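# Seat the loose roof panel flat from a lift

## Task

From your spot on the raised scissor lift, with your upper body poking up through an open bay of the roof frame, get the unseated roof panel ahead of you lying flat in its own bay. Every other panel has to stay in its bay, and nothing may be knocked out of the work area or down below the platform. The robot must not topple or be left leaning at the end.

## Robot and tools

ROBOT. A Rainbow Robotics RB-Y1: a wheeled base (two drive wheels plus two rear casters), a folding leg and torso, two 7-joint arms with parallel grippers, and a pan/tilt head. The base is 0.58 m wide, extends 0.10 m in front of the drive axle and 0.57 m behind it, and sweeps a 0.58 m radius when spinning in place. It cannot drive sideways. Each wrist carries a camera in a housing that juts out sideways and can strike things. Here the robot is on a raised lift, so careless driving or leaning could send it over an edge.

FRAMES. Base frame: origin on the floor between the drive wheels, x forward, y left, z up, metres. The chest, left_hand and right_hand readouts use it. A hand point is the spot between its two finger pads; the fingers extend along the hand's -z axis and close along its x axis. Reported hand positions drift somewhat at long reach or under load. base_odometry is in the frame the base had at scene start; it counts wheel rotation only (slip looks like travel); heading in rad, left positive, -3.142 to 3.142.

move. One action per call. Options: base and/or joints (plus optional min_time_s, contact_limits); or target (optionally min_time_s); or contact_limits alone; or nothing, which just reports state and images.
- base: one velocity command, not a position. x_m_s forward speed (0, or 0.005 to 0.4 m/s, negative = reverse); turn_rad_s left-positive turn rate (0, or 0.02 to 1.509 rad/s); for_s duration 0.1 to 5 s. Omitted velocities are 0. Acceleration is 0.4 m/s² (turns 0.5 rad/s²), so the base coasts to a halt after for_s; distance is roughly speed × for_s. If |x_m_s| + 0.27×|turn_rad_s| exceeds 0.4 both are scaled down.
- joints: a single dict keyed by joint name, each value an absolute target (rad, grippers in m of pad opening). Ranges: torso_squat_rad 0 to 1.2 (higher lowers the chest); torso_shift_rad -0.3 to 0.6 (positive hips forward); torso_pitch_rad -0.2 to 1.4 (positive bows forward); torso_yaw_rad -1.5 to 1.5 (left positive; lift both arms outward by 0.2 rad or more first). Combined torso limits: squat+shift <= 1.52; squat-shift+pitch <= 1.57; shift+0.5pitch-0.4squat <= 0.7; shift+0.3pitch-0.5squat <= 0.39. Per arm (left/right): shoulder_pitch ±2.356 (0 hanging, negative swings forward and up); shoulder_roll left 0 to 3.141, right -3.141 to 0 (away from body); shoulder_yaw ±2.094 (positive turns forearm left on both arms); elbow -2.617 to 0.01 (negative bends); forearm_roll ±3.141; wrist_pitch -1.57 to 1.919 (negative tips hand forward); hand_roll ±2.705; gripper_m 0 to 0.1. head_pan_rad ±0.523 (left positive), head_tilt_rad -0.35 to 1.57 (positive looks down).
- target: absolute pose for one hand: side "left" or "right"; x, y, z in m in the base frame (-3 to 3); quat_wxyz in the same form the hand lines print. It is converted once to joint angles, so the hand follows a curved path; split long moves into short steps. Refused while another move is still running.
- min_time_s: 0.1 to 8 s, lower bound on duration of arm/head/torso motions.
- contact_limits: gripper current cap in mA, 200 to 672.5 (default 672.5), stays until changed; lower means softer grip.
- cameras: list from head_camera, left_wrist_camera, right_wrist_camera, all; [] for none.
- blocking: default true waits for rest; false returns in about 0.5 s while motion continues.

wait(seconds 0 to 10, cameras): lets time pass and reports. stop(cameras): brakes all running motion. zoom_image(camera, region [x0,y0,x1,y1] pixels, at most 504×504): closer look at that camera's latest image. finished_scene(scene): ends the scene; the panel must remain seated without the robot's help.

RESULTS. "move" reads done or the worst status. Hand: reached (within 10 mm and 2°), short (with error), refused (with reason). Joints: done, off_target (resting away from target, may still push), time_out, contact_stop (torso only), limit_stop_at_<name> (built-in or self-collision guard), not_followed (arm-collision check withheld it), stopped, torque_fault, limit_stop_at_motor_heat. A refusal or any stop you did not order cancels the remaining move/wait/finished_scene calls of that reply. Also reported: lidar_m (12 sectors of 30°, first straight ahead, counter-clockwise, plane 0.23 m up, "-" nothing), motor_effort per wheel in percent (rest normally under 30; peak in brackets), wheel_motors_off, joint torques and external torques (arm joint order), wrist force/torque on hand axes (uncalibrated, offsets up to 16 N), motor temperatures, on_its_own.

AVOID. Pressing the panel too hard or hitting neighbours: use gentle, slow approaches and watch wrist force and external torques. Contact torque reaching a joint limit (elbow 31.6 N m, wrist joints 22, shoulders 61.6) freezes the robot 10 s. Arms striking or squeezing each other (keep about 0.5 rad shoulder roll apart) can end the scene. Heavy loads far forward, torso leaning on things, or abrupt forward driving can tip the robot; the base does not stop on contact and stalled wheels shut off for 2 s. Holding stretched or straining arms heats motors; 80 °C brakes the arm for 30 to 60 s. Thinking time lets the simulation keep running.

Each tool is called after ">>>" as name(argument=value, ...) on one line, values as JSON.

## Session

>>> move(joints={"torso_squat_rad": 0.0, "head_tilt_rad": 0.4})

>>> move(joints={"torso_yaw_rad": 0.8, "head_tilt_rad": 0.55, "head_pan_rad": 0.0}, cameras=["head_camera", "left_wrist_camera"])

>>> zoom_image(camera="head_camera", region=[100, 60, 400, 229])

>>> move(joints={"torso_yaw_rad": -0.8, "head_tilt_rad": 0.55, "head_pan_rad": 0.0}, cameras=["head_camera", "right_wrist_camera"])

>>> zoom_image(camera="head_camera", region=[496, 60, 796, 229])

Scene clock: 2.00 s.
Joint torques (N m): left_arm=[-5.85 8.6 5.12 6.47 -1.57 0.58 -0.13] | right_arm=[-4.43 -9.49 -6.34 6.47 1.2 0.51 0.04]
External joint torques (N m): left_arm=[0.02 -1.24 -0.57 -0.54 0.04 0.09 -0.11] | right_arm=[0.76 -0.07 -1.35 0.2 -0.1 0.03 0.04]
Motor temperatures (°C): left_arm=[35 34 32 38 42 40 36] | right_arm=[32 39 35 39 37 35 36]
Wrist force (N): left_arm=[-1.3 -6.5 -6.6] | right_arm=[5.1 -3.0 3.4]
Wrist torque (N m): left_arm=[1.33 0.12 0.16] | right_arm=[0.42 0.30 0.13]
Wrist force, peak (N): left_arm=[-1.5 -6.7 -6.7] | right_arm=[5.2 -3.2 3.4]
move: done
base_odometry: x=+0.000 y=+0.000 heading=+0.000
lidar_m: 2.75 1.12 0.59 0.82 0.67 1.16 2.73 1.00 0.66 0.68 0.59 0.98
base_status: not commanded
joint_positions: torso_squat_rad=+0.000 torso_shift_rad=+0.000 torso_pitch_rad=+0.000 torso_yaw_rad=+0.000 left_shoulder_pitch_rad=-0.416 left_shoulder_roll_rad=+1.816 left_shoulder_yaw_rad=+0.562 left_elbow_rad=-2.568 left_forearm_roll_rad=-1.523 left_wrist_pitch_rad=-1.474 left_hand_roll_rad=-0.343 left_gripper_m=+0.101 right_shoulder_pitch_rad=-0.449 right_shoulder_roll_rad=-1.810 right_shoulder_yaw_rad=-0.532 right_elbow_rad=-2.568 right_forearm_roll_rad=+1.524 right_wrist_pitch_rad=-1.481 right_hand_roll_rad=+0.342 right_gripper_m=+0.099 head_pan_rad=+0.000 head_tilt_rad=+0.400
joint_status: all done
wheel_motors_off: 0
motor_effort: left_wheel=+0(1) right_wheel=+2(4)
chest: x=-0.2279 y=-0.0003 z=+1.2899 quat_wxyz=(+1.000, +0.000, +0.000, +0.000) (m; base frame)
left_hand: x=+0.0753 y=+0.2497 z=+1.4156 quat_wxyz=(-0.626, +0.330, +0.330, -0.625) (m; base frame)
right_hand: x=+0.0753 y=-0.2504 z=+1.4151 quat_wxyz=(-0.625, -0.330, +0.330, +0.626) (m; base frame)
pictures: head_camera, left_wrist_camera, right_wrist_camera
camera_calibration:
head_camera: T_world_to_cam=[[-0.0444346, -0.998959, 0.0103651, -0.0288551], [-0.348598, 0.00578107, -0.937254, 1.38185], [0.936218, -0.0452598, -0.348492, 0.650175], [0, 0, 0, 1]] pos_world=[-0.128276, -0.00738692, 1.52203]
left_wrist_camera: T_world_to_cam=[[-0.0208484, 0.999669, 0.0151009, -0.271401], [0.101016, -0.0129207, 0.994801, -1.38498], [0.994666, 0.0222655, -0.100713, 0.137419], [0, 0, 0, 1]] pos_world=[-0.00243994, 0.250356, 1.39571]
right_wrist_camera: T_world_to_cam=[[0.0146385, 0.999755, -0.016611, 0.275594], [0.139357, 0.0144108, 0.990137, -1.37508], [0.990134, -0.016809, -0.139112, 0.193626], [0, 0, 0, 1]] pos_world=[-0.0041226, -0.252456, 1.39303]

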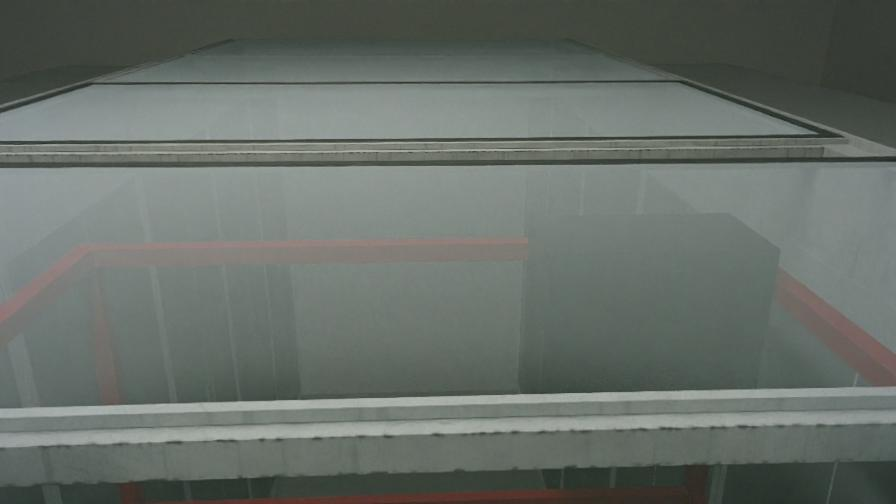

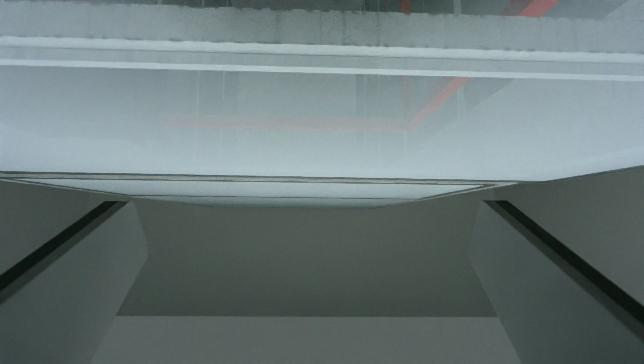

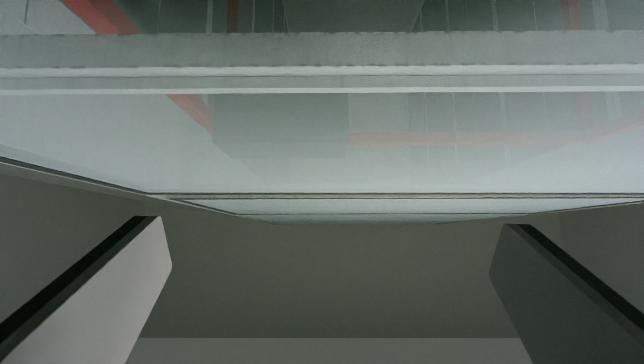

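Scene clock: 4.13 s.
Joint torques (N m): left_arm=[-6.18 8.71 5.13 6.6 -1.69 0.48 -0.22] | right_arm=[-4.68 -9.86 -6.61 6.36 1.2 0.47 0.15]
External joint torques (N m): left_arm=[-0.32 -1.13 -0.56 -0.4 -0.08 -0.01 -0.21] | right_arm=[0.51 -0.45 -1.62 0.08 -0.1 -0.01 0.15]
Motor temperatures (°C): left_arm=[35 34 32 38 42 40 36] | right_arm=[32 39 35 39 37 35 36]
Wrist force (N): left_arm=[-1.8 -6.4 -6.4] | right_arm=[5.1 -2.9 3.5]
Wrist torque (N m): left_arm=[1.33 0.08 0.16] | right_arm=[0.39 0.31 0.12]
Wrist force, peak (N): left_arm=[-1.5 -6.6 -7.1] | right_arm=[5.3 -3.1 3.6]
move: done
base_odometry: x=+0.000 y=+0.000 heading=+0.000
lidar_m: 2.76 1.13 0.59 0.82 0.68 1.16 2.73 1.00 0.66 0.68 0.60 1.00
base_status: not commanded
joint_positions: torso_squat_rad=+0.000 torso_shift_rad=+0.000 torso_pitch_rad=+0.000 torso_yaw_rad=+0.800 left_shoulder_pitch_rad=-0.416 left_shoulder_roll_rad=+1.816 left_shoulder_yaw_rad=+0.562 left_elbow_rad=-2.568 left_forearm_roll_rad=-1.523 left_wrist_pitch_rad=-1.474 left_hand_roll_rad=-0.343 left_gripper_m=+0.101 right_shoulder_pitch_rad=-0.449 right_shoulder_roll_rad=-1.810 right_shoulder_yaw_rad=-0.532 right_elbow_rad=-2.568 right_forearm_roll_rad=+1.524 right_wrist_pitch_rad=-1.481 right_hand_roll_rad=+0.342 right_gripper_m=+0.099 head_pan_rad=+0.000 head_tilt_rad=+0.550
joint_status: all done
wheel_motors_off: 0
motor_effort: left_wheel=+0(1) right_wheel=+3(4)
chest: x=-0.2279 y=-0.0003 z=+1.2899 quat_wxyz=(+0.921, +0.000, +0.000, +0.389) (m; base frame)
left_hand: x=-0.1960 y=+0.3914 z=+1.4157 quat_wxyz=(-0.333, +0.175, +0.433, -0.819) (m; base frame)
right_hand: x=+0.1627 y=+0.0430 z=+1.4153 quat_wxyz=(-0.820, -0.432, +0.175, +0.333) (m; base frame)
pictures: head_camera, left_wrist_camera
camera_calibration:
head_camera: T_world_to_cam=[[0.687197, -0.726273, 0.0169639, 0.128139], [-0.34144, -0.343505, -0.874885, 1.29343], [0.641232, 0.595426, -0.484034, 0.786513], [0, 0, 0, 1]] pos_world=[-0.150766, 0.0690521, 1.51013]
left_wrist_camera: T_world_to_cam=[[-0.731738, 0.681421, 0.0150167, -0.433428], [0.0792388, 0.063166, 0.994852, -1.38999], [0.676965, 0.729161, -0.100216, 0.0645662], [0, 0, 0, 1]] pos_world=[-0.250724, 0.336068, 1.39581]

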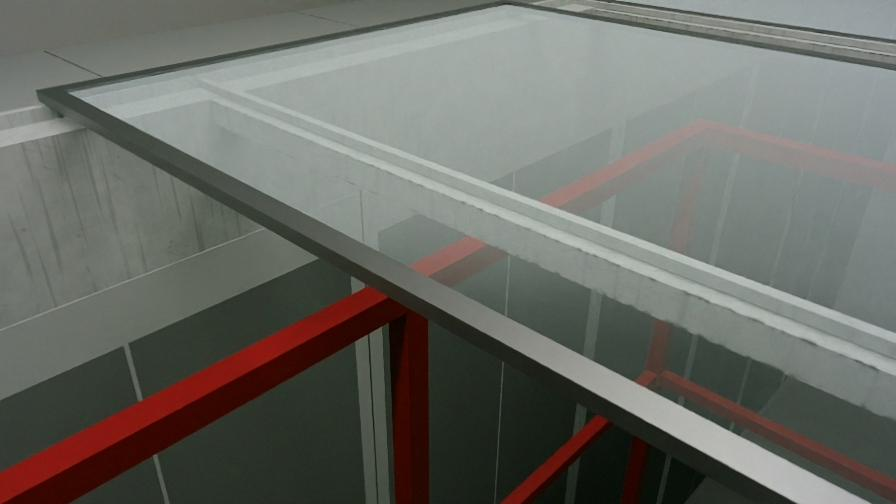

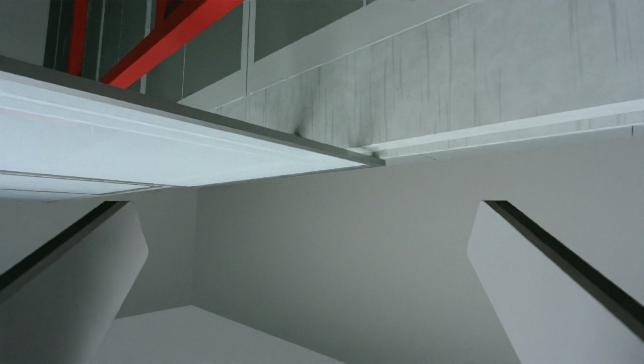

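Scaled by 1.680 from the camera's 896x504 image, which has a finer 1280x720 frame.

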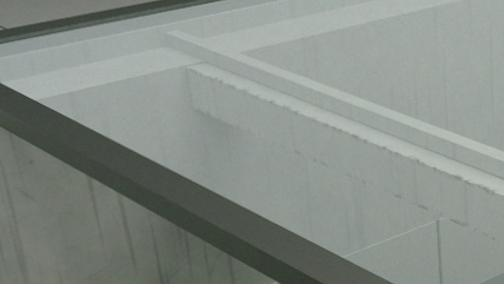

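Scene clock: 7.57 s.
Joint torques (N m): left_arm=[-5.88 8.62 5.05 6.49 -1.62 0.43 -0.21] | right_arm=[-4.95 -9.72 -6.39 6.53 1.24 0.62 0.1]
External joint torques (N m): left_arm=[-0.02 -1.22 -0.65 -0.52 -0.01 -0.06 -0.2] | right_arm=[0.24 -0.29 -1.39 0.26 -0.06 0.15 0.09]
Motor temperatures (°C): left_arm=[35 34 32 38 42 40 36] | right_arm=[32 39 35 39 37 35 36]
Wrist force (N): left_arm=[-1.4 -6.1 -6.9] | right_arm=[5.1 -2.8 3.2]
Wrist torque (N m): left_arm=[1.30 0.10 0.17] | right_arm=[0.40 0.31 0.12]
Wrist force, peak (N): left_arm=[-1.7 -6.2 -7.1] | right_arm=[5.3 -3.1 3.6]
move: done
base_odometry: x=+0.000 y=+0.000 heading=+0.000
lidar_m: 2.74 1.12 0.59 0.81 0.67 1.17 2.73 0.99 0.64 0.68 0.59 0.99
base_status: not commanded
joint_positions: torso_squat_rad=+0.000 torso_shift_rad=+0.000 torso_pitch_rad=+0.000 torso_yaw_rad=-0.800 left_shoulder_pitch_rad=-0.416 left_shoulder_roll_rad=+1.816 left_shoulder_yaw_rad=+0.562 left_elbow_rad=-2.568 left_forearm_roll_rad=-1.523 left_wrist_pitch_rad=-1.474 left_hand_roll_rad=-0.343 left_gripper_m=+0.101 right_shoulder_pitch_rad=-0.449 right_shoulder_roll_rad=-1.810 right_shoulder_yaw_rad=-0.532 right_elbow_rad=-2.568 right_forearm_roll_rad=+1.524 right_wrist_pitch_rad=-1.481 right_hand_roll_rad=+0.342 right_gripper_m=+0.099 head_pan_rad=+0.000 head_tilt_rad=+0.550
joint_status: all done
wheel_motors_off: 0
motor_effort: left_wheel=+1(1) right_wheel=+1(4)
chest: x=-0.2280 y=-0.0003 z=+1.2899 quat_wxyz=(+0.921, +0.000, +0.000, -0.389) (m; base frame)
left_hand: x=+0.1626 y=-0.0437 z=+1.4154 quat_wxyz=(-0.820, +0.432, +0.176, -0.332) (m; base frame)
right_hand: x=-0.1961 y=-0.3921 z=+1.4150 quat_wxyz=(-0.332, -0.175, +0.432, +0.820) (m; base frame)
pictures: head_camera, right_wrist_camera
camera_calibration:
head_camera: T_world_to_cam=[[-0.746137, -0.665574, 0.0170623, -0.198657], [-0.333861, 0.351854, -0.874492, 1.29482], [0.576035, -0.658187, -0.48474, 0.772226], [0, 0, 0, 1]] pos_world=[-0.160766, -0.0795388, 1.51003]
right_wrist_camera: T_world_to_cam=[[0.727452, 0.685951, -0.0168731, 0.438275], [0.107813, -0.0899819, 0.990091, -1.38225], [0.677635, -0.722063, -0.139412, 0.122567], [0, 0, 0, 1]] pos_world=[-0.252855, -0.336511, 1.39303]

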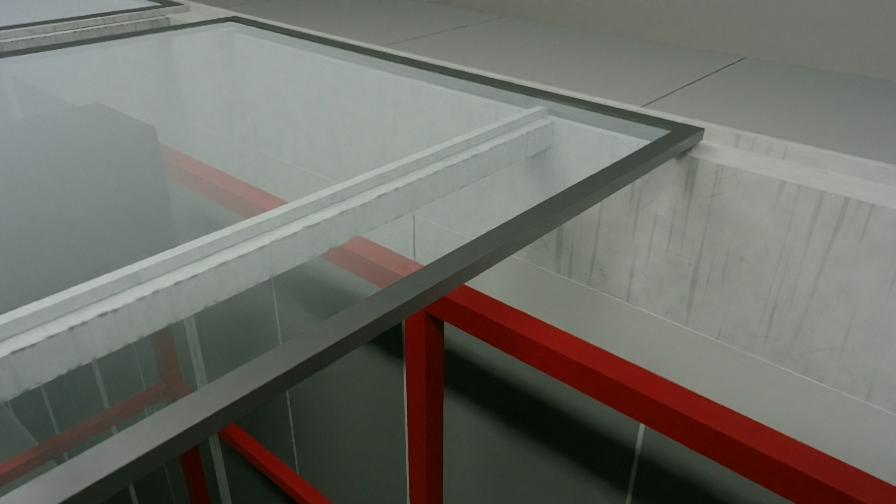

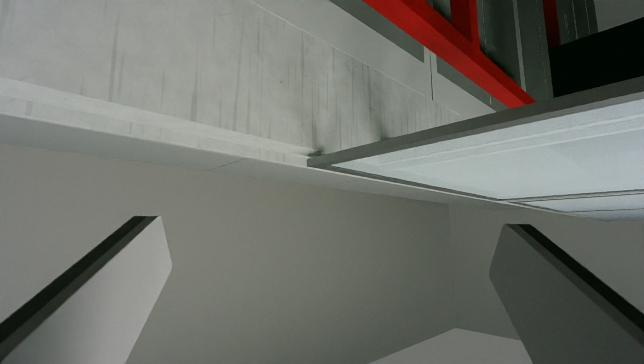

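Scaled by 1.680 from the camera's 896x504 image, which has a finer 1280x720 frame.

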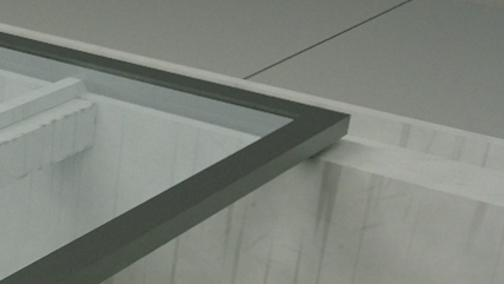

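>>> move(joints={"torso_yaw_rad": 0.0, "head_tilt_rad": 0.6, "head_pan_rad": 0.0}, cameras=["head_camera"])

>>> zoom_image(camera="head_camera", region=[348, 250, 648, 419])

>>> zoom_image(camera="head_camera", region=[348, 0, 548, 60])

>>> move(joints={"head_tilt_rad": 0.9}, cameras=["head_camera"])

>>> zoom_image(camera="head_camera", region=[348, 100, 648, 269])

Scene clock: 10.43 s.
Joint torques (N m): left_arm=[-5.68 8.7 5.12 6.46 -1.64 0.51 -0.19] | right_arm=[-4.97 -9.52 -6.73 6.61 1.18 0.52 0.05]
External joint torques (N m): left_arm=[0.19 -1.13 -0.58 -0.55 -0.03 0.02 -0.18] | right_arm=[0.22 -0.1 -1.74 0.33 -0.12 0.05 0.04]
Motor temperatures (°C): left_arm=[35 34 32 39 42 40 36] | right_arm=[32 39 35 39 37 35 36]
Wrist force (N): left_arm=[-1.7 -6.1 -6.4] | right_arm=[5.1 -2.9 3.3]
Wrist torque (N m): left_arm=[1.29 0.09 0.15] | right_arm=[0.40 0.30 0.12]
Wrist force, peak (N): left_arm=[-1.4 -6.6 -7.0] | right_arm=[5.3 -2.9 3.6]
move: done
base_odometry: x=+0.000 y=+0.000 heading=+0.000
lidar_m: 2.74 1.10 0.59 0.81 0.68 1.17 2.72 0.98 0.65 0.68 0.59 0.99
base_status: not commanded
joint_positions: torso_squat_rad=+0.000 torso_shift_rad=+0.000 torso_pitch_rad=+0.000 torso_yaw_rad=+0.000 left_shoulder_pitch_rad=-0.416 left_shoulder_roll_rad=+1.816 left_shoulder_yaw_rad=+0.562 left_elbow_rad=-2.568 left_forearm_roll_rad=-1.523 left_wrist_pitch_rad=-1.474 left_hand_roll_rad=-0.343 left_gripper_m=+0.101 right_shoulder_pitch_rad=-0.449 right_shoulder_roll_rad=-1.810 right_shoulder_yaw_rad=-0.532 right_elbow_rad=-2.568 right_forearm_roll_rad=+1.524 right_wrist_pitch_rad=-1.481 right_hand_roll_rad=+0.342 right_gripper_m=+0.099 head_pan_rad=+0.000 head_tilt_rad=+0.600
joint_status: all done
wheel_motors_off: 0
motor_effort: left_wheel=+0(1) right_wheel=+1(5)
chest: x=-0.2280 y=-0.0003 z=+1.2899 quat_wxyz=(+1.000, +0.000, +0.000, +0.000) (m; base frame)
left_hand: x=+0.0753 y=+0.2497 z=+1.4156 quat_wxyz=(-0.625, +0.330, +0.330, -0.625) (m; base frame)
right_hand: x=+0.0753 y=-0.2503 z=+1.4151 quat_wxyz=(-0.625, -0.330, +0.330, +0.626) (m; base frame)
pictures: head_camera
camera_calibration:
head_camera: T_world_to_cam=[[-0.0412673, -0.998968, 0.018961, -0.0409329], [-0.527731, 0.00567851, -0.849393, 1.21403], [0.848409, -0.0450584, -0.527421, 0.898782], [0, 0, 0, 1]] pos_world=[-0.123542, -0.00728678, 1.506]

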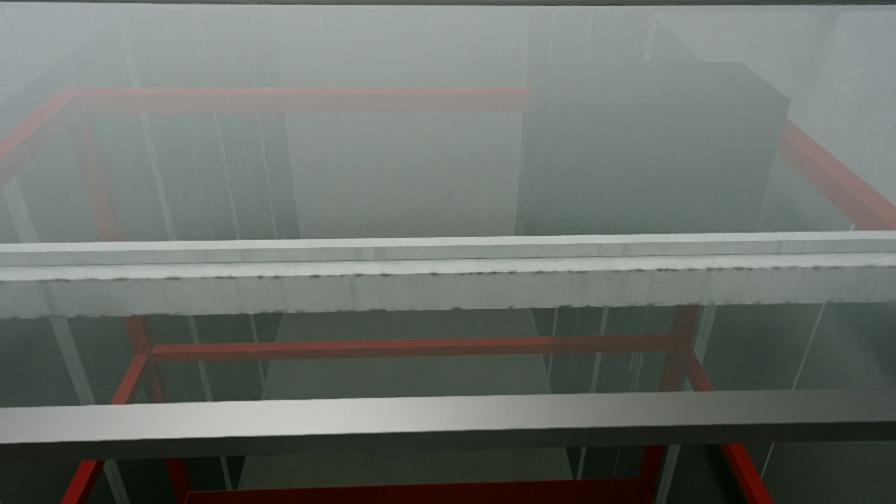

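Scaled by 1.680 from the camera's 896x504 image, which has a finer 1280x720 frame.

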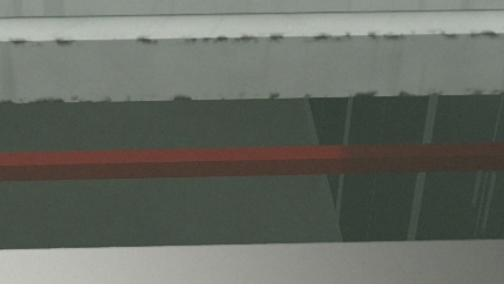

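Scaled by 2.520 from the camera's 896x504 image, which has a finer 1280x720 frame.

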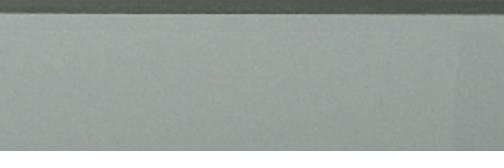

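Scene clock: 11.30 s.
Joint torques (N m): left_arm=[-5.95 8.78 4.95 6.43 -1.63 0.62 -0.08] | right_arm=[-4.54 -9.48 -6.18 6.3 1.34 0.62 0.14]
External joint torques (N m): left_arm=[-0.08 -1.05 -0.75 -0.58 -0.02 0.13 -0.06] | right_arm=[0.65 -0.05 -1.19 0.02 0.04 0.15 0.13]
Motor temperatures (°C): left_arm=[35 34 32 39 42 40 36] | right_arm=[32 39 35 39 37 35 36]
Wrist force (N): left_arm=[-1.4 -6.3 -6.3] | right_arm=[4.9 -2.9 3.4]
Wrist torque (N m): left_arm=[1.33 0.09 0.16] | right_arm=[0.40 0.27 0.13]
Wrist force, peak (N): left_arm=[-1.8 -6.3 -6.8] | right_arm=[5.2 -2.9 3.5]
move: done
base_odometry: x=+0.000 y=+0.000 heading=+0.000
lidar_m: 2.75 1.12 0.59 0.82 0.68 1.17 2.73 0.99 0.66 0.69 0.59 0.98
base_status: not commanded
joint_positions: torso_squat_rad=+0.000 torso_shift_rad=+0.000 torso_pitch_rad=+0.000 torso_yaw_rad=+0.000 left_shoulder_pitch_rad=-0.416 left_shoulder_roll_rad=+1.816 left_shoulder_yaw_rad=+0.562 left_elbow_rad=-2.568 left_forearm_roll_rad=-1.523 left_wrist_pitch_rad=-1.474 left_hand_roll_rad=-0.343 left_gripper_m=+0.101 right_shoulder_pitch_rad=-0.449 right_shoulder_roll_rad=-1.810 right_shoulder_yaw_rad=-0.532 right_elbow_rad=-2.568 right_forearm_roll_rad=+1.524 right_wrist_pitch_rad=-1.481 right_hand_roll_rad=+0.342 right_gripper_m=+0.099 head_pan_rad=+0.000 head_tilt_rad=+0.900
joint_status: all done
wheel_motors_off: 0
motor_effort: left_wheel=+0(1) right_wheel=+1(3)
chest: x=-0.2280 y=-0.0003 z=+1.2899 quat_wxyz=(+1.000, +0.000, +0.000, +0.000) (m; base frame)
left_hand: x=+0.0753 y=+0.2497 z=+1.4156 quat_wxyz=(-0.625, +0.330, +0.330, -0.625) (m; base frame)
right_hand: x=+0.0753 y=-0.2503 z=+1.4151 quat_wxyz=(-0.625, -0.330, +0.330, +0.626) (m; base frame)
pictures: head_camera
camera_calibration:
head_camera: T_world_to_cam=[[-0.0336794, -0.998973, 0.0302971, -0.056271], [-0.755186, 0.00558058, -0.655487, 0.878332], [0.654645, -0.0449564, -0.754599, 1.19734], [0, 0, 0, 1]] pos_world=[-0.122423, -0.00728677, 1.48095]

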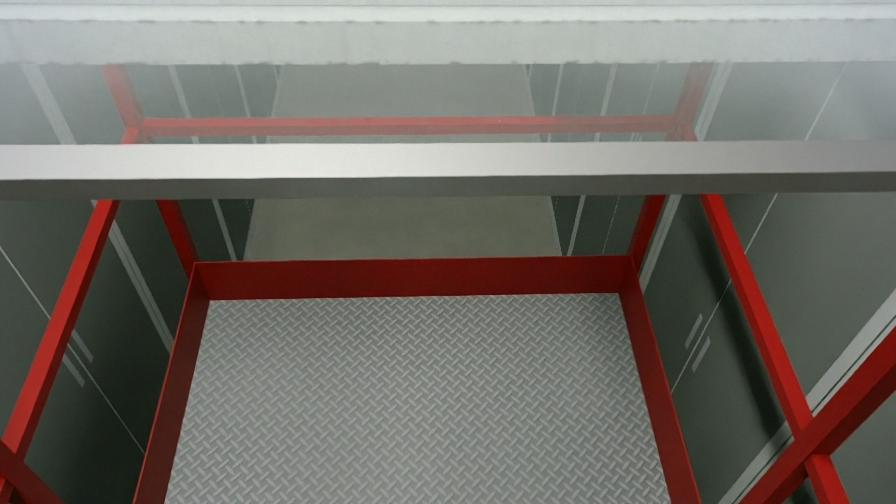

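Scaled by 1.680 from the camera's 896x504 image, which has a finer 1280x720 frame.

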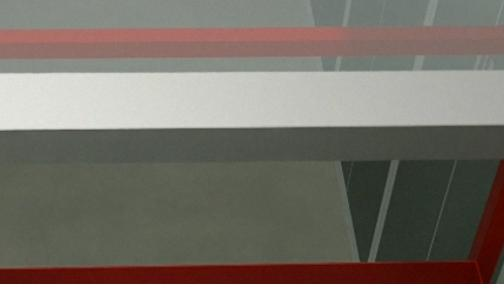

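>>> move(joints={"head_tilt_rad": 0.7}, cameras=["head_camera"])

>>> zoom_image(camera="head_camera", region=[348, 140, 548, 260])

>>> zoom_image(camera="head_camera", region=[348, 300, 548, 420])

Scene clock: 12.20 s.
Joint torques (N m): left_arm=[-5.89 8.51 4.94 6.43 -1.66 0.43 -0.2] | right_arm=[-4.67 -9.64 -6.91 6.38 1.36 0.52 0.14]
External joint torques (N m): left_arm=[-0.03 -1.32 -0.76 -0.58 -0.05 -0.06 -0.18] | right_arm=[0.52 -0.22 -1.92 0.1 0.07 0.05 0.13]
Motor temperatures (°C): left_arm=[35 34 32 39 42 40 36] | right_arm=[32 39 35 39 37 35 36]
Wrist force (N): left_arm=[-1.6 -6.4 -6.5] | right_arm=[4.9 -2.9 3.6]
Wrist torque (N m): left_arm=[1.32 0.10 0.15] | right_arm=[0.41 0.28 0.12]
Wrist force, peak (N): left_arm=[-1.3 -6.6 -6.7] | right_arm=[5.2 -3.0 3.3]
move: done
base_odometry: x=+0.000 y=+0.000 heading=+0.000
lidar_m: 2.74 1.12 0.60 0.81 0.68 1.16 2.73 1.00 0.66 0.68 0.59 0.99
base_status: not commanded
joint_positions: torso_squat_rad=+0.000 torso_shift_rad=+0.000 torso_pitch_rad=+0.000 torso_yaw_rad=+0.000 left_shoulder_pitch_rad=-0.416 left_shoulder_roll_rad=+1.816 left_shoulder_yaw_rad=+0.562 left_elbow_rad=-2.568 left_forearm_roll_rad=-1.523 left_wrist_pitch_rad=-1.474 left_hand_roll_rad=-0.343 left_gripper_m=+0.101 right_shoulder_pitch_rad=-0.449 right_shoulder_roll_rad=-1.810 right_shoulder_yaw_rad=-0.532 right_elbow_rad=-2.568 right_forearm_roll_rad=+1.524 right_wrist_pitch_rad=-1.481 right_hand_roll_rad=+0.342 right_gripper_m=+0.099 head_pan_rad=+0.000 head_tilt_rad=+0.700
joint_status: all done
wheel_motors_off: 0
motor_effort: left_wheel=-1(1) right_wheel=+0(5)
chest: x=-0.2280 y=-0.0003 z=+1.2899 quat_wxyz=(+1.000, +0.000, +0.000, +0.000) (m; base frame)
left_hand: x=+0.0753 y=+0.2497 z=+1.4156 quat_wxyz=(-0.625, +0.330, +0.330, -0.625) (m; base frame)
right_hand: x=+0.0753 y=-0.2503 z=+1.4151 quat_wxyz=(-0.625, -0.330, +0.330, +0.626) (m; base frame)
pictures: head_camera
camera_calibration:
head_camera: T_world_to_cam=[[-0.0391665, -0.998968, 0.0229872, -0.0464978], [-0.609926, 0.00567858, -0.792438, 1.11223], [0.79149, -0.0450575, -0.609519, 1.00935], [0, 0, 0, 1]] pos_world=[-0.122334, -0.00728678, 1.49766]

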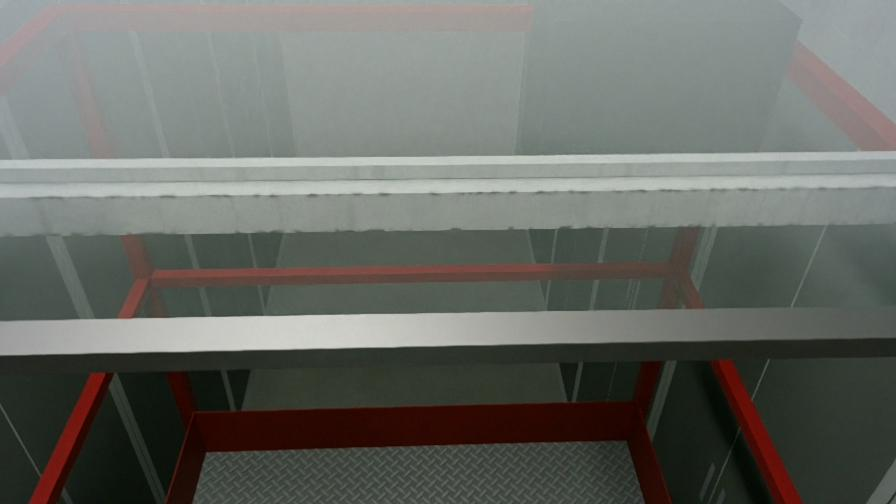

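Scaled by 2.520 from the camera's 896x504 image, which has a finer 1280x720 frame.

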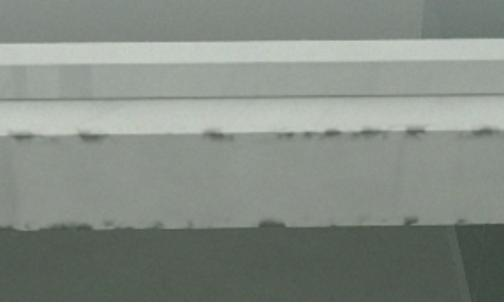

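Scaled by 2.520 from the camera's 896x504 image, which has a finer 1280x720 frame.

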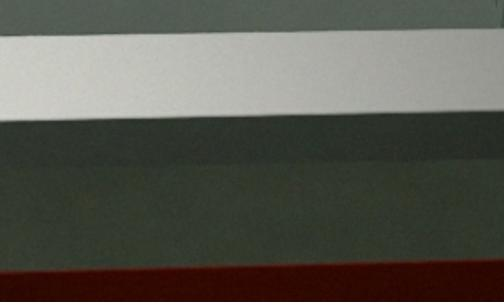

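>>> move(joints={"head_tilt_rad": 0.3}, cameras=["head_camera"])

>>> zoom_image(camera="head_camera", region=[378, 190, 518, 250])

>>> zoom_image(camera="head_camera", region=[348, 420, 548, 504])

Scene clock: 13.93 s.
Joint torques (N m): left_arm=[-6.14 8.99 4.87 6.43 -1.67 0.45 -0.19] | right_arm=[-4.93 -9.31 -6.26 6.29 1.3 0.54 0.08]
External joint torques (N m): left_arm=[-0.28 -0.85 -0.83 -0.58 -0.06 -0.04 -0.18] | right_arm=[0.26 0.11 -1.27 0.01 0 0.07 0.08]
Motor temperatures (°C): left_arm=[35 34 32 39 42 40 36] | right_arm=[32 39 35 39 37 35 36]
Wrist force (N): left_arm=[-1.4 -6.5 -6.2] | right_arm=[4.9 -3.1 3.4]
Wrist torque (N m): left_arm=[1.33 0.11 0.16] | right_arm=[0.43 0.29 0.11]
Wrist force, peak (N): left_arm=[-1.5 -6.7 -6.8] | right_arm=[5.2 -3.0 3.4]
move: done
base_odometry: x=+0.000 y=+0.000 heading=+0.000
lidar_m: 2.75 1.11 0.59 0.81 0.67 1.16 2.73 1.00 0.67 0.68 0.59 0.97
base_status: not commanded
joint_positions: torso_squat_rad=+0.000 torso_shift_rad=+0.000 torso_pitch_rad=+0.000 torso_yaw_rad=+0.000 left_shoulder_pitch_rad=-0.416 left_shoulder_roll_rad=+1.816 left_shoulder_yaw_rad=+0.562 left_elbow_rad=-2.568 left_forearm_roll_rad=-1.523 left_wrist_pitch_rad=-1.474 left_hand_roll_rad=-0.343 left_gripper_m=+0.101 right_shoulder_pitch_rad=-0.449 right_shoulder_roll_rad=-1.810 right_shoulder_yaw_rad=-0.532 right_elbow_rad=-2.568 right_forearm_roll_rad=+1.524 right_wrist_pitch_rad=-1.481 right_hand_roll_rad=+0.342 right_gripper_m=+0.099 head_pan_rad=+0.000 head_tilt_rad=+0.300
joint_status: all done
wheel_motors_off: 0
motor_effort: left_wheel=+0(1) right_wheel=+2(4)
chest: x=-0.2280 y=-0.0003 z=+1.2899 quat_wxyz=(+1.000, +0.000, +0.000, +0.000) (m; base frame)
left_hand: x=+0.0753 y=+0.2497 z=+1.4156 quat_wxyz=(-0.625, +0.330, +0.330, -0.625) (m; base frame)
right_hand: x=+0.0753 y=-0.2503 z=+1.4151 quat_wxyz=(-0.625, -0.330, +0.330, +0.626) (m; base frame)
pictures: head_camera
camera_calibration:
head_camera: T_world_to_cam=[[-0.0452452, -0.998959, 0.00587176, -0.0223288], [-0.253161, 0.00577996, -0.967407, 1.44642], [0.966366, -0.0452571, -0.253159, 0.514369], [0, 0, 0, 1]] pos_world=[-0.131903, -0.00738692, 1.52962]

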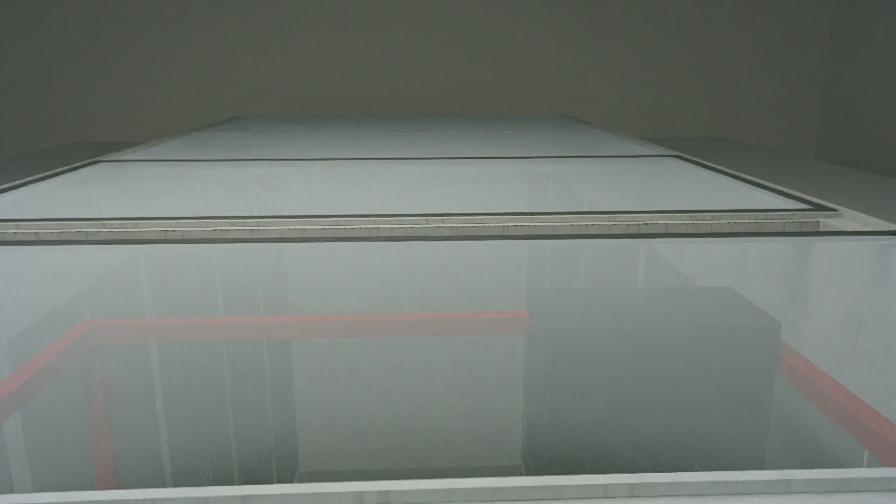

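Scaled by 3.600 from the camera's 896x504 image, which has a finer 1280x720 frame.

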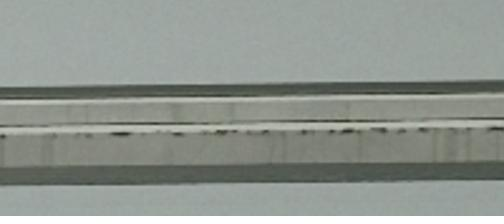

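Scaled by 2.520 from the camera's 896x504 image, which has a finer 1280x720 frame.

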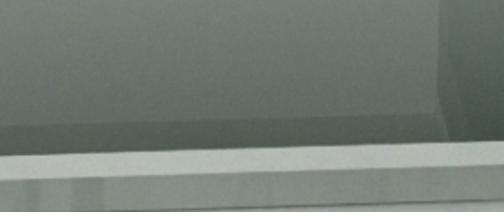

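>>> move(joints={"head_tilt_rad": 0.35, "head_pan_rad": 0.5}, cameras=["head_camera"])

>>> zoom_image(camera="head_camera", region=[250, 80, 550, 249])

>>> move(joints={"head_tilt_rad": 0.35, "head_pan_rad": -0.5}, cameras=["head_camera"])

>>> zoom_image(camera="head_camera", region=[350, 80, 650, 249])

Scene clock: 15.97 s.
Joint torques (N m): left_arm=[-6.05 8.83 5.05 6.58 -1.51 0.44 -0.07] | right_arm=[-4.75 -9.44 -6.82 6.46 1.18 0.53 0.16]
External joint torques (N m): left_arm=[-0.19 -1.01 -0.65 -0.43 0.1 -0.05 -0.06] | right_arm=[0.44 -0.02 -1.83 0.18 -0.11 0.06 0.16]
Motor temperatures (°C): left_arm=[35 34 32 39 42 40 36] | right_arm=[32 39 35 39 37 35 36]
Wrist force (N): left_arm=[-1.5 -6.5 -6.6] | right_arm=[4.8 -3.1 3.4]
Wrist torque (N m): left_arm=[1.34 0.11 0.17] | right_arm=[0.43 0.27 0.11]
Wrist force, peak (N): left_arm=[-1.4 -6.5 -6.8] | right_arm=[5.1 -3.1 3.7]
move: done
base_odometry: x=+0.000 y=+0.000 heading=+0.000
lidar_m: 2.74 1.13 0.59 0.82 0.68 1.17 2.74 0.99 0.66 0.68 0.60 0.99
base_status: not commanded
joint_positions: torso_squat_rad=+0.000 torso_shift_rad=+0.000 torso_pitch_rad=+0.000 torso_yaw_rad=+0.000 left_shoulder_pitch_rad=-0.416 left_shoulder_roll_rad=+1.816 left_shoulder_yaw_rad=+0.562 left_elbow_rad=-2.568 left_forearm_roll_rad=-1.523 left_wrist_pitch_rad=-1.474 left_hand_roll_rad=-0.343 left_gripper_m=+0.101 right_shoulder_pitch_rad=-0.449 right_shoulder_roll_rad=-1.810 right_shoulder_yaw_rad=-0.532 right_elbow_rad=-2.568 right_forearm_roll_rad=+1.524 right_wrist_pitch_rad=-1.481 right_hand_roll_rad=+0.342 right_gripper_m=+0.099 head_pan_rad=+0.500 head_tilt_rad=+0.350
joint_status: all done
wheel_motors_off: 0
motor_effort: left_wheel=-1(1) right_wheel=+0(3)
chest: x=-0.2280 y=-0.0003 z=+1.2899 quat_wxyz=(+1.000, +0.000, +0.000, +0.000) (m; base frame)
left_hand: x=+0.0753 y=+0.2497 z=+1.4156 quat_wxyz=(-0.625, +0.330, +0.330, -0.625) (m; base frame)
right_hand: x=+0.0753 y=-0.2503 z=+1.4151 quat_wxyz=(-0.625, -0.330, +0.330, +0.626) (m; base frame)
pictures: head_camera
camera_calibration:
head_camera: T_world_to_cam=[[0.439564, -0.898174, 0.00813663, 0.0742232], [-0.266747, -0.139185, -0.953663, 1.42303], [0.857688, 0.417025, -0.300766, 0.56317], [0, 0, 0, 1]] pos_world=[-0.13606, 0.0298735, 1.52587]

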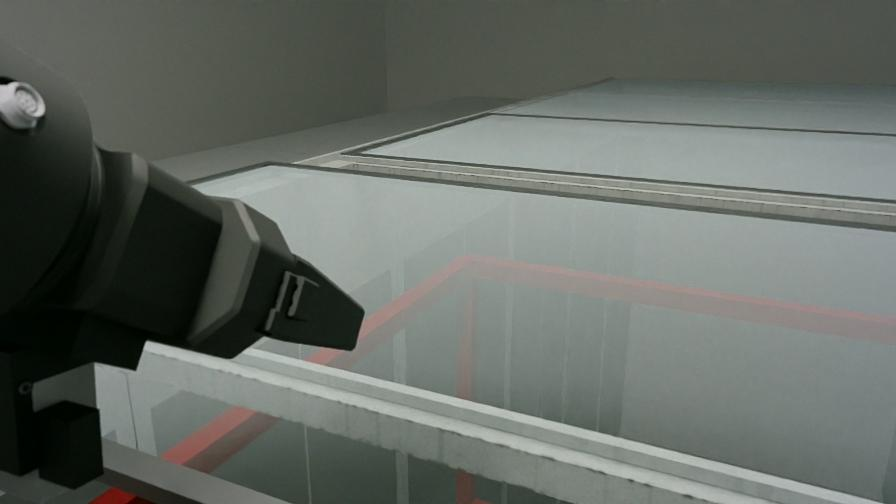

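Scaled by 1.680 from the camera's 896x504 image, which has a finer 1280x720 frame.

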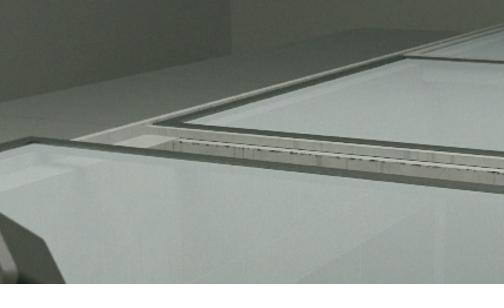

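Scene clock: 17.30 s.
Joint torques (N m): left_arm=[-5.95 8.77 5.14 6.5 -1.58 0.59 -0.15] | right_arm=[-4.79 -9.99 -6.54 6.38 1.15 0.59 0.22]
External joint torques (N m): left_arm=[-0.08 -1.07 -0.56 -0.51 0.03 0.1 -0.14] | right_arm=[0.4 -0.57 -1.55 0.1 -0.15 0.11 0.21]
Motor temperatures (°C): left_arm=[35 34 32 39 42 40 36] | right_arm=[32 39 35 39 37 35 36]
Wrist force (N): left_arm=[-1.5 -6.1 -6.4] | right_arm=[4.9 -3.0 3.2]
Wrist torque (N m): left_arm=[1.33 0.09 0.17] | right_arm=[0.42 0.28 0.12]
Wrist force, peak (N): left_arm=[-1.4 -6.7 -6.8] | right_arm=[5.1 -3.1 3.6]
move: done
base_odometry: x=+0.000 y=+0.000 heading=+0.000
lidar_m: 2.75 1.12 0.58 0.82 0.68 1.16 2.73 0.99 0.66 0.68 0.59 1.00
base_status: not commanded
joint_positions: torso_squat_rad=+0.000 torso_shift_rad=+0.000 torso_pitch_rad=+0.000 torso_yaw_rad=+0.000 left_shoulder_pitch_rad=-0.416 left_shoulder_roll_rad=+1.816 left_shoulder_yaw_rad=+0.562 left_elbow_rad=-2.568 left_forearm_roll_rad=-1.523 left_wrist_pitch_rad=-1.474 left_hand_roll_rad=-0.343 left_gripper_m=+0.101 right_shoulder_pitch_rad=-0.449 right_shoulder_roll_rad=-1.810 right_shoulder_yaw_rad=-0.532 right_elbow_rad=-2.568 right_forearm_roll_rad=+1.524 right_wrist_pitch_rad=-1.481 right_hand_roll_rad=+0.342 right_gripper_m=+0.099 head_pan_rad=-0.500 head_tilt_rad=+0.350
joint_status: all done
wheel_motors_off: 0
motor_effort: left_wheel=+0(1) right_wheel=-1(3)
chest: x=-0.2280 y=-0.0003 z=+1.2899 quat_wxyz=(+1.000, +0.000, +0.000, +0.000) (m; base frame)
left_hand: x=+0.0753 y=+0.2497 z=+1.4156 quat_wxyz=(-0.625, +0.330, +0.330, -0.625) (m; base frame)
right_hand: x=+0.0753 y=-0.2503 z=+1.4151 quat_wxyz=(-0.625, -0.330, +0.330, +0.626) (m; base frame)
pictures: head_camera
camera_calibration:
head_camera: T_world_to_cam=[[-0.51827, -0.855177, 0.0082517, -0.123205], [-0.261809, 0.149466, -0.953476, 1.42395], [0.814157, -0.496318, -0.301357, 0.554669], [0, 0, 0, 1]] pos_world=[-0.142638, -0.0429016, 1.52587]

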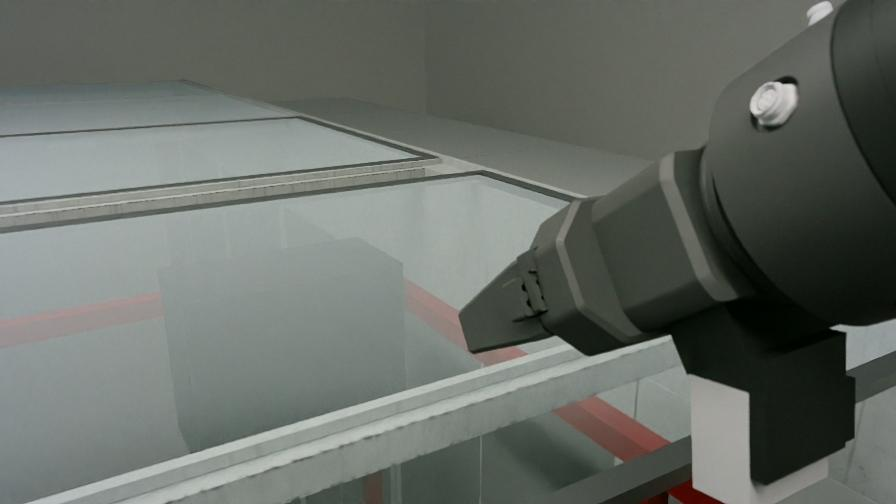

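Scaled by 1.680 from the camera's 896x504 image, which has a finer 1280x720 frame.

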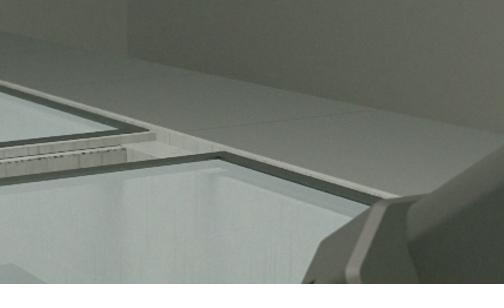

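>>> move(joints={"torso_yaw_rad": 0.9, "head_tilt_rad": 0.45, "head_pan_rad": 0.0}, cameras=["head_camera", "left_wrist_camera"])

>>> zoom_image(camera="head_camera", region=[0, 100, 200, 212])

>>> zoom_image(camera="head_camera", region=[200, 50, 400, 162])

>>> zoom_image(camera="head_camera", region=[400, 20, 600, 132])

>>> zoom_image(camera="left_wrist_camera", region=[244, 100, 444, 212])

Scene clock: 20.10 s.
Joint torques (N m): left_arm=[-5.79 8.56 5.4 6.49 -1.71 0.41 -0.2] | right_arm=[-4.73 -9.38 -6.32 6.26 1.22 0.57 0.2]
External joint torques (N m): left_arm=[0.08 -1.28 -0.3 -0.51 -0.09 -0.08 -0.18] | right_arm=[0.46 0.04 -1.33 -0.02 -0.08 0.1 0.19]
Motor temperatures (°C): left_arm=[35 34 32 39 42 40 36] | right_arm=[32 39 35 39 37 35 36]
Wrist force (N): left_arm=[-1.4 -6.2 -6.8] | right_arm=[4.9 -2.7 3.3]
Wrist torque (N m): left_arm=[1.30 0.12 0.18] | right_arm=[0.39 0.28 0.13]
Wrist force, peak (N): left_arm=[-1.3 -7.0 -6.7] | right_arm=[5.4 -3.0 3.6]
move: done
base_odometry: x=+0.000 y=+0.000 heading=+0.000
lidar_m: 2.76 1.11 0.59 0.82 0.68 1.17 2.74 0.98 0.67 0.68 0.60 1.00
base_status: not commanded
joint_positions: torso_squat_rad=+0.000 torso_shift_rad=+0.000 torso_pitch_rad=+0.000 torso_yaw_rad=+0.900 left_shoulder_pitch_rad=-0.416 left_shoulder_roll_rad=+1.816 left_shoulder_yaw_rad=+0.562 left_elbow_rad=-2.568 left_forearm_roll_rad=-1.523 left_wrist_pitch_rad=-1.474 left_hand_roll_rad=-0.343 left_gripper_m=+0.101 right_shoulder_pitch_rad=-0.449 right_shoulder_roll_rad=-1.810 right_shoulder_yaw_rad=-0.532 right_elbow_rad=-2.568 right_forearm_roll_rad=+1.524 right_wrist_pitch_rad=-1.481 right_hand_roll_rad=+0.342 right_gripper_m=+0.099 head_pan_rad=+0.000 head_tilt_rad=+0.450
joint_status: all done
wheel_motors_off: 0
motor_effort: left_wheel=-1(1) right_wheel=+0(4)
chest: x=-0.2280 y=-0.0003 z=+1.2899 quat_wxyz=(+0.900, +0.000, +0.000, +0.435) (m; base frame)
left_hand: x=-0.2353 y=+0.3926 z=+1.4157 quat_wxyz=(-0.291, +0.153, +0.441, -0.835) (m; base frame)
right_hand: x=+0.1564 y=+0.0818 z=+1.4153 quat_wxyz=(-0.835, -0.441, +0.153, +0.291) (m; base frame)
pictures: head_camera, left_wrist_camera
camera_calibration:
head_camera: T_world_to_cam=[[0.755298, -0.655259, 0.012689, 0.150151], [-0.249535, -0.305427, -0.918938, 1.37804], [0.606018, 0.690905, -0.394198, 0.643741], [0, 0, 0, 1]] pos_world=[-0.159657, 0.0745148, 1.51819]
left_wrist_camera: T_world_to_cam=[[-0.796098, 0.604985, 0.0148737, -0.447986], [0.0723603, 0.0707597, 0.994865, -1.39158], [0.600826, 0.793087, -0.100109, 0.0470915], [0, 0, 0, 1]] pos_world=[-0.28424, 0.332145, 1.39581]

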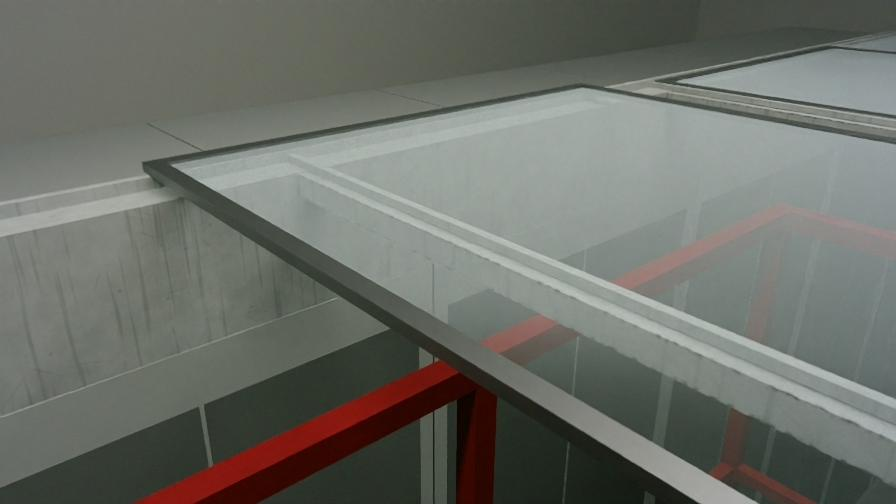

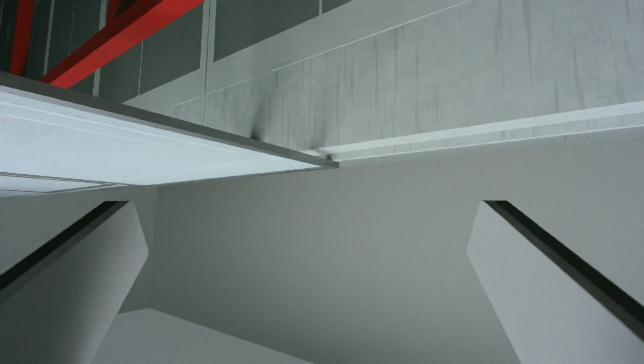

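Scaled by 2.520 from the camera's 896x504 image, which has a finer 1280x720 frame.

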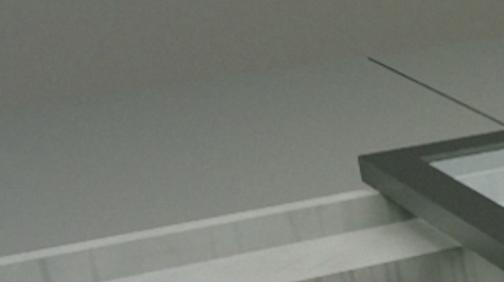

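Scaled by 2.520 from the camera's 896x504 image, which has a finer 1280x720 frame.

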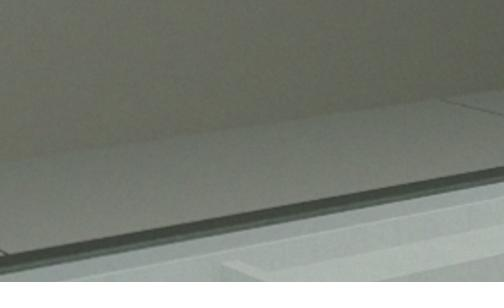

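Scaled by 2.520 from the camera's 896x504 image, which has a finer 1280x720 frame.

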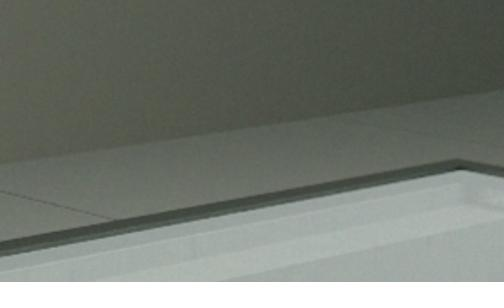

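Scaled by 2.520 from the camera's 644x364 image, which has a finer 1265x715 frame.

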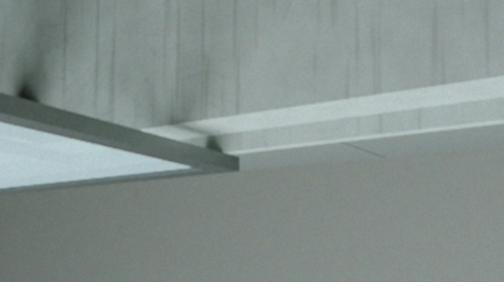

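>>> move(joints={"torso_yaw_rad": -0.9, "head_tilt_rad": 0.45, "head_pan_rad": 0.0}, cameras=["head_camera", "right_wrist_camera"])

>>> zoom_image(camera="head_camera", region=[500, 100, 700, 212])

>>> zoom_image(camera="head_camera", region=[350, 60, 550, 172])

>>> zoom_image(camera="head_camera", region=[200, 50, 400, 162])

Scene clock: 25.10 s.
Joint torques (N m): left_arm=[-6.03 8.36 4.82 6.57 -1.65 0.51 -0.11] | right_arm=[-4.55 -9.68 -6.6 6.44 1.27 0.56 0.22]
External joint torques (N m): left_arm=[-0.16 -1.48 -0.88 -0.44 -0.04 0.02 -0.1] | right_arm=[0.65 -0.26 -1.61 0.16 -0.03 0.09 0.21]
Motor temperatures (°C): left_arm=[35 34 32 39 42 40 36] | right_arm=[32 39 35 39 37 35 36]
Wrist force (N): left_arm=[-1.5 -6.2 -6.6] | right_arm=[5.0 -2.7 3.3]
Wrist torque (N m): left_arm=[1.31 0.11 0.16] | right_arm=[0.38 0.31 0.12]
Wrist force, peak (N): left_arm=[-1.8 -6.7 -6.8] | right_arm=[5.4 -3.1 3.6]
move: done
base_odometry: x=+0.000 y=+0.000 heading=+0.000
lidar_m: 2.74 1.12 0.59 0.82 0.68 1.17 2.74 0.99 0.66 0.69 0.61 1.00
base_status: not commanded
joint_positions: torso_squat_rad=+0.000 torso_shift_rad=+0.000 torso_pitch_rad=+0.000 torso_yaw_rad=-0.900 left_shoulder_pitch_rad=-0.416 left_shoulder_roll_rad=+1.816 left_shoulder_yaw_rad=+0.562 left_elbow_rad=-2.568 left_forearm_roll_rad=-1.523 left_wrist_pitch_rad=-1.474 left_hand_roll_rad=-0.343 left_gripper_m=+0.101 right_shoulder_pitch_rad=-0.449 right_shoulder_roll_rad=-1.810 right_shoulder_yaw_rad=-0.532 right_elbow_rad=-2.568 right_forearm_roll_rad=+1.524 right_wrist_pitch_rad=-1.481 right_hand_roll_rad=+0.342 right_gripper_m=+0.099 head_pan_rad=+0.000 head_tilt_rad=+0.450
joint_status: all done
wheel_motors_off: 0
motor_effort: left_wheel=+0(1) right_wheel=-1(5)
chest: x=-0.2280 y=-0.0003 z=+1.2899 quat_wxyz=(+0.900, +0.000, +0.000, -0.435) (m; base frame)
left_hand: x=+0.1563 y=-0.0825 z=+1.4154 quat_wxyz=(-0.835, +0.440, +0.154, -0.291) (m; base frame)
right_hand: x=-0.2354 y=-0.3933 z=+1.4150 quat_wxyz=(-0.291, -0.154, +0.440, +0.835) (m; base frame)
pictures: head_camera, right_wrist_camera
camera_calibration:
head_camera: T_world_to_cam=[[-0.809793, -0.586577, 0.0127979, -0.206757], [-0.241329, 0.313124, -0.918539, 1.37955], [0.534786, -0.746914, -0.395124, 0.628336], [0, 0, 0, 1]] pos_world=[-0.170529, -0.0839374, 1.51809]
right_wrist_camera: T_world_to_cam=[[0.792277, 0.609927, -0.0169142, 0.453142], [0.0983226, -0.100261, 0.990091, -1.38439], [0.602188, -0.786089, -0.139404, 0.105408], [0, 0, 0, 1]] pos_world=[-0.286372, -0.332325, 1.39303]

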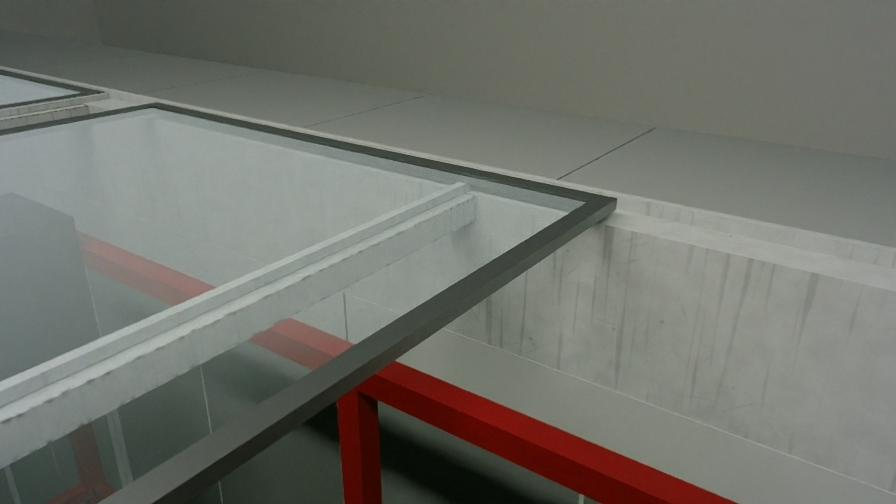

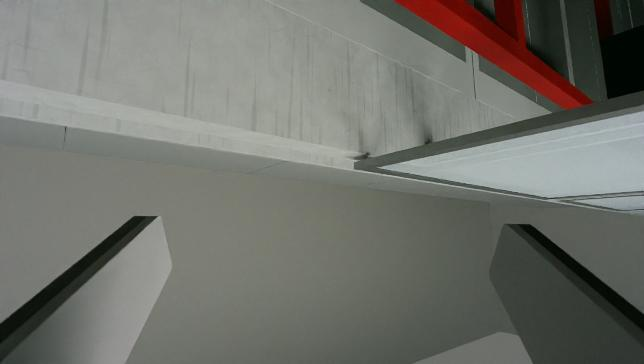

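Scaled by 2.520 from the camera's 896x504 image, which has a finer 1280x720 frame.

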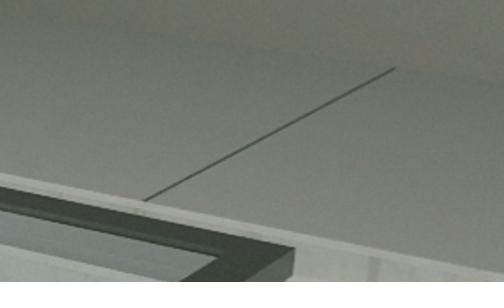

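Scaled by 2.520 from the camera's 896x504 image, which has a finer 1280x720 frame.

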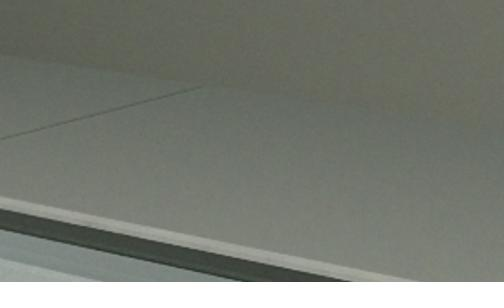

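Scaled by 2.520 from the camera's 896x504 image, which has a finer 1280x720 frame.

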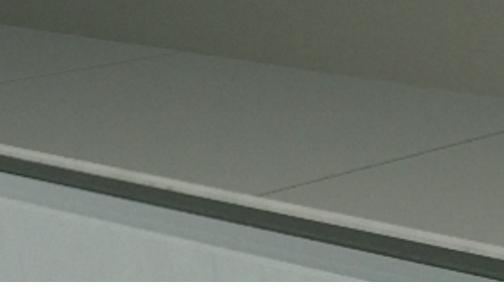

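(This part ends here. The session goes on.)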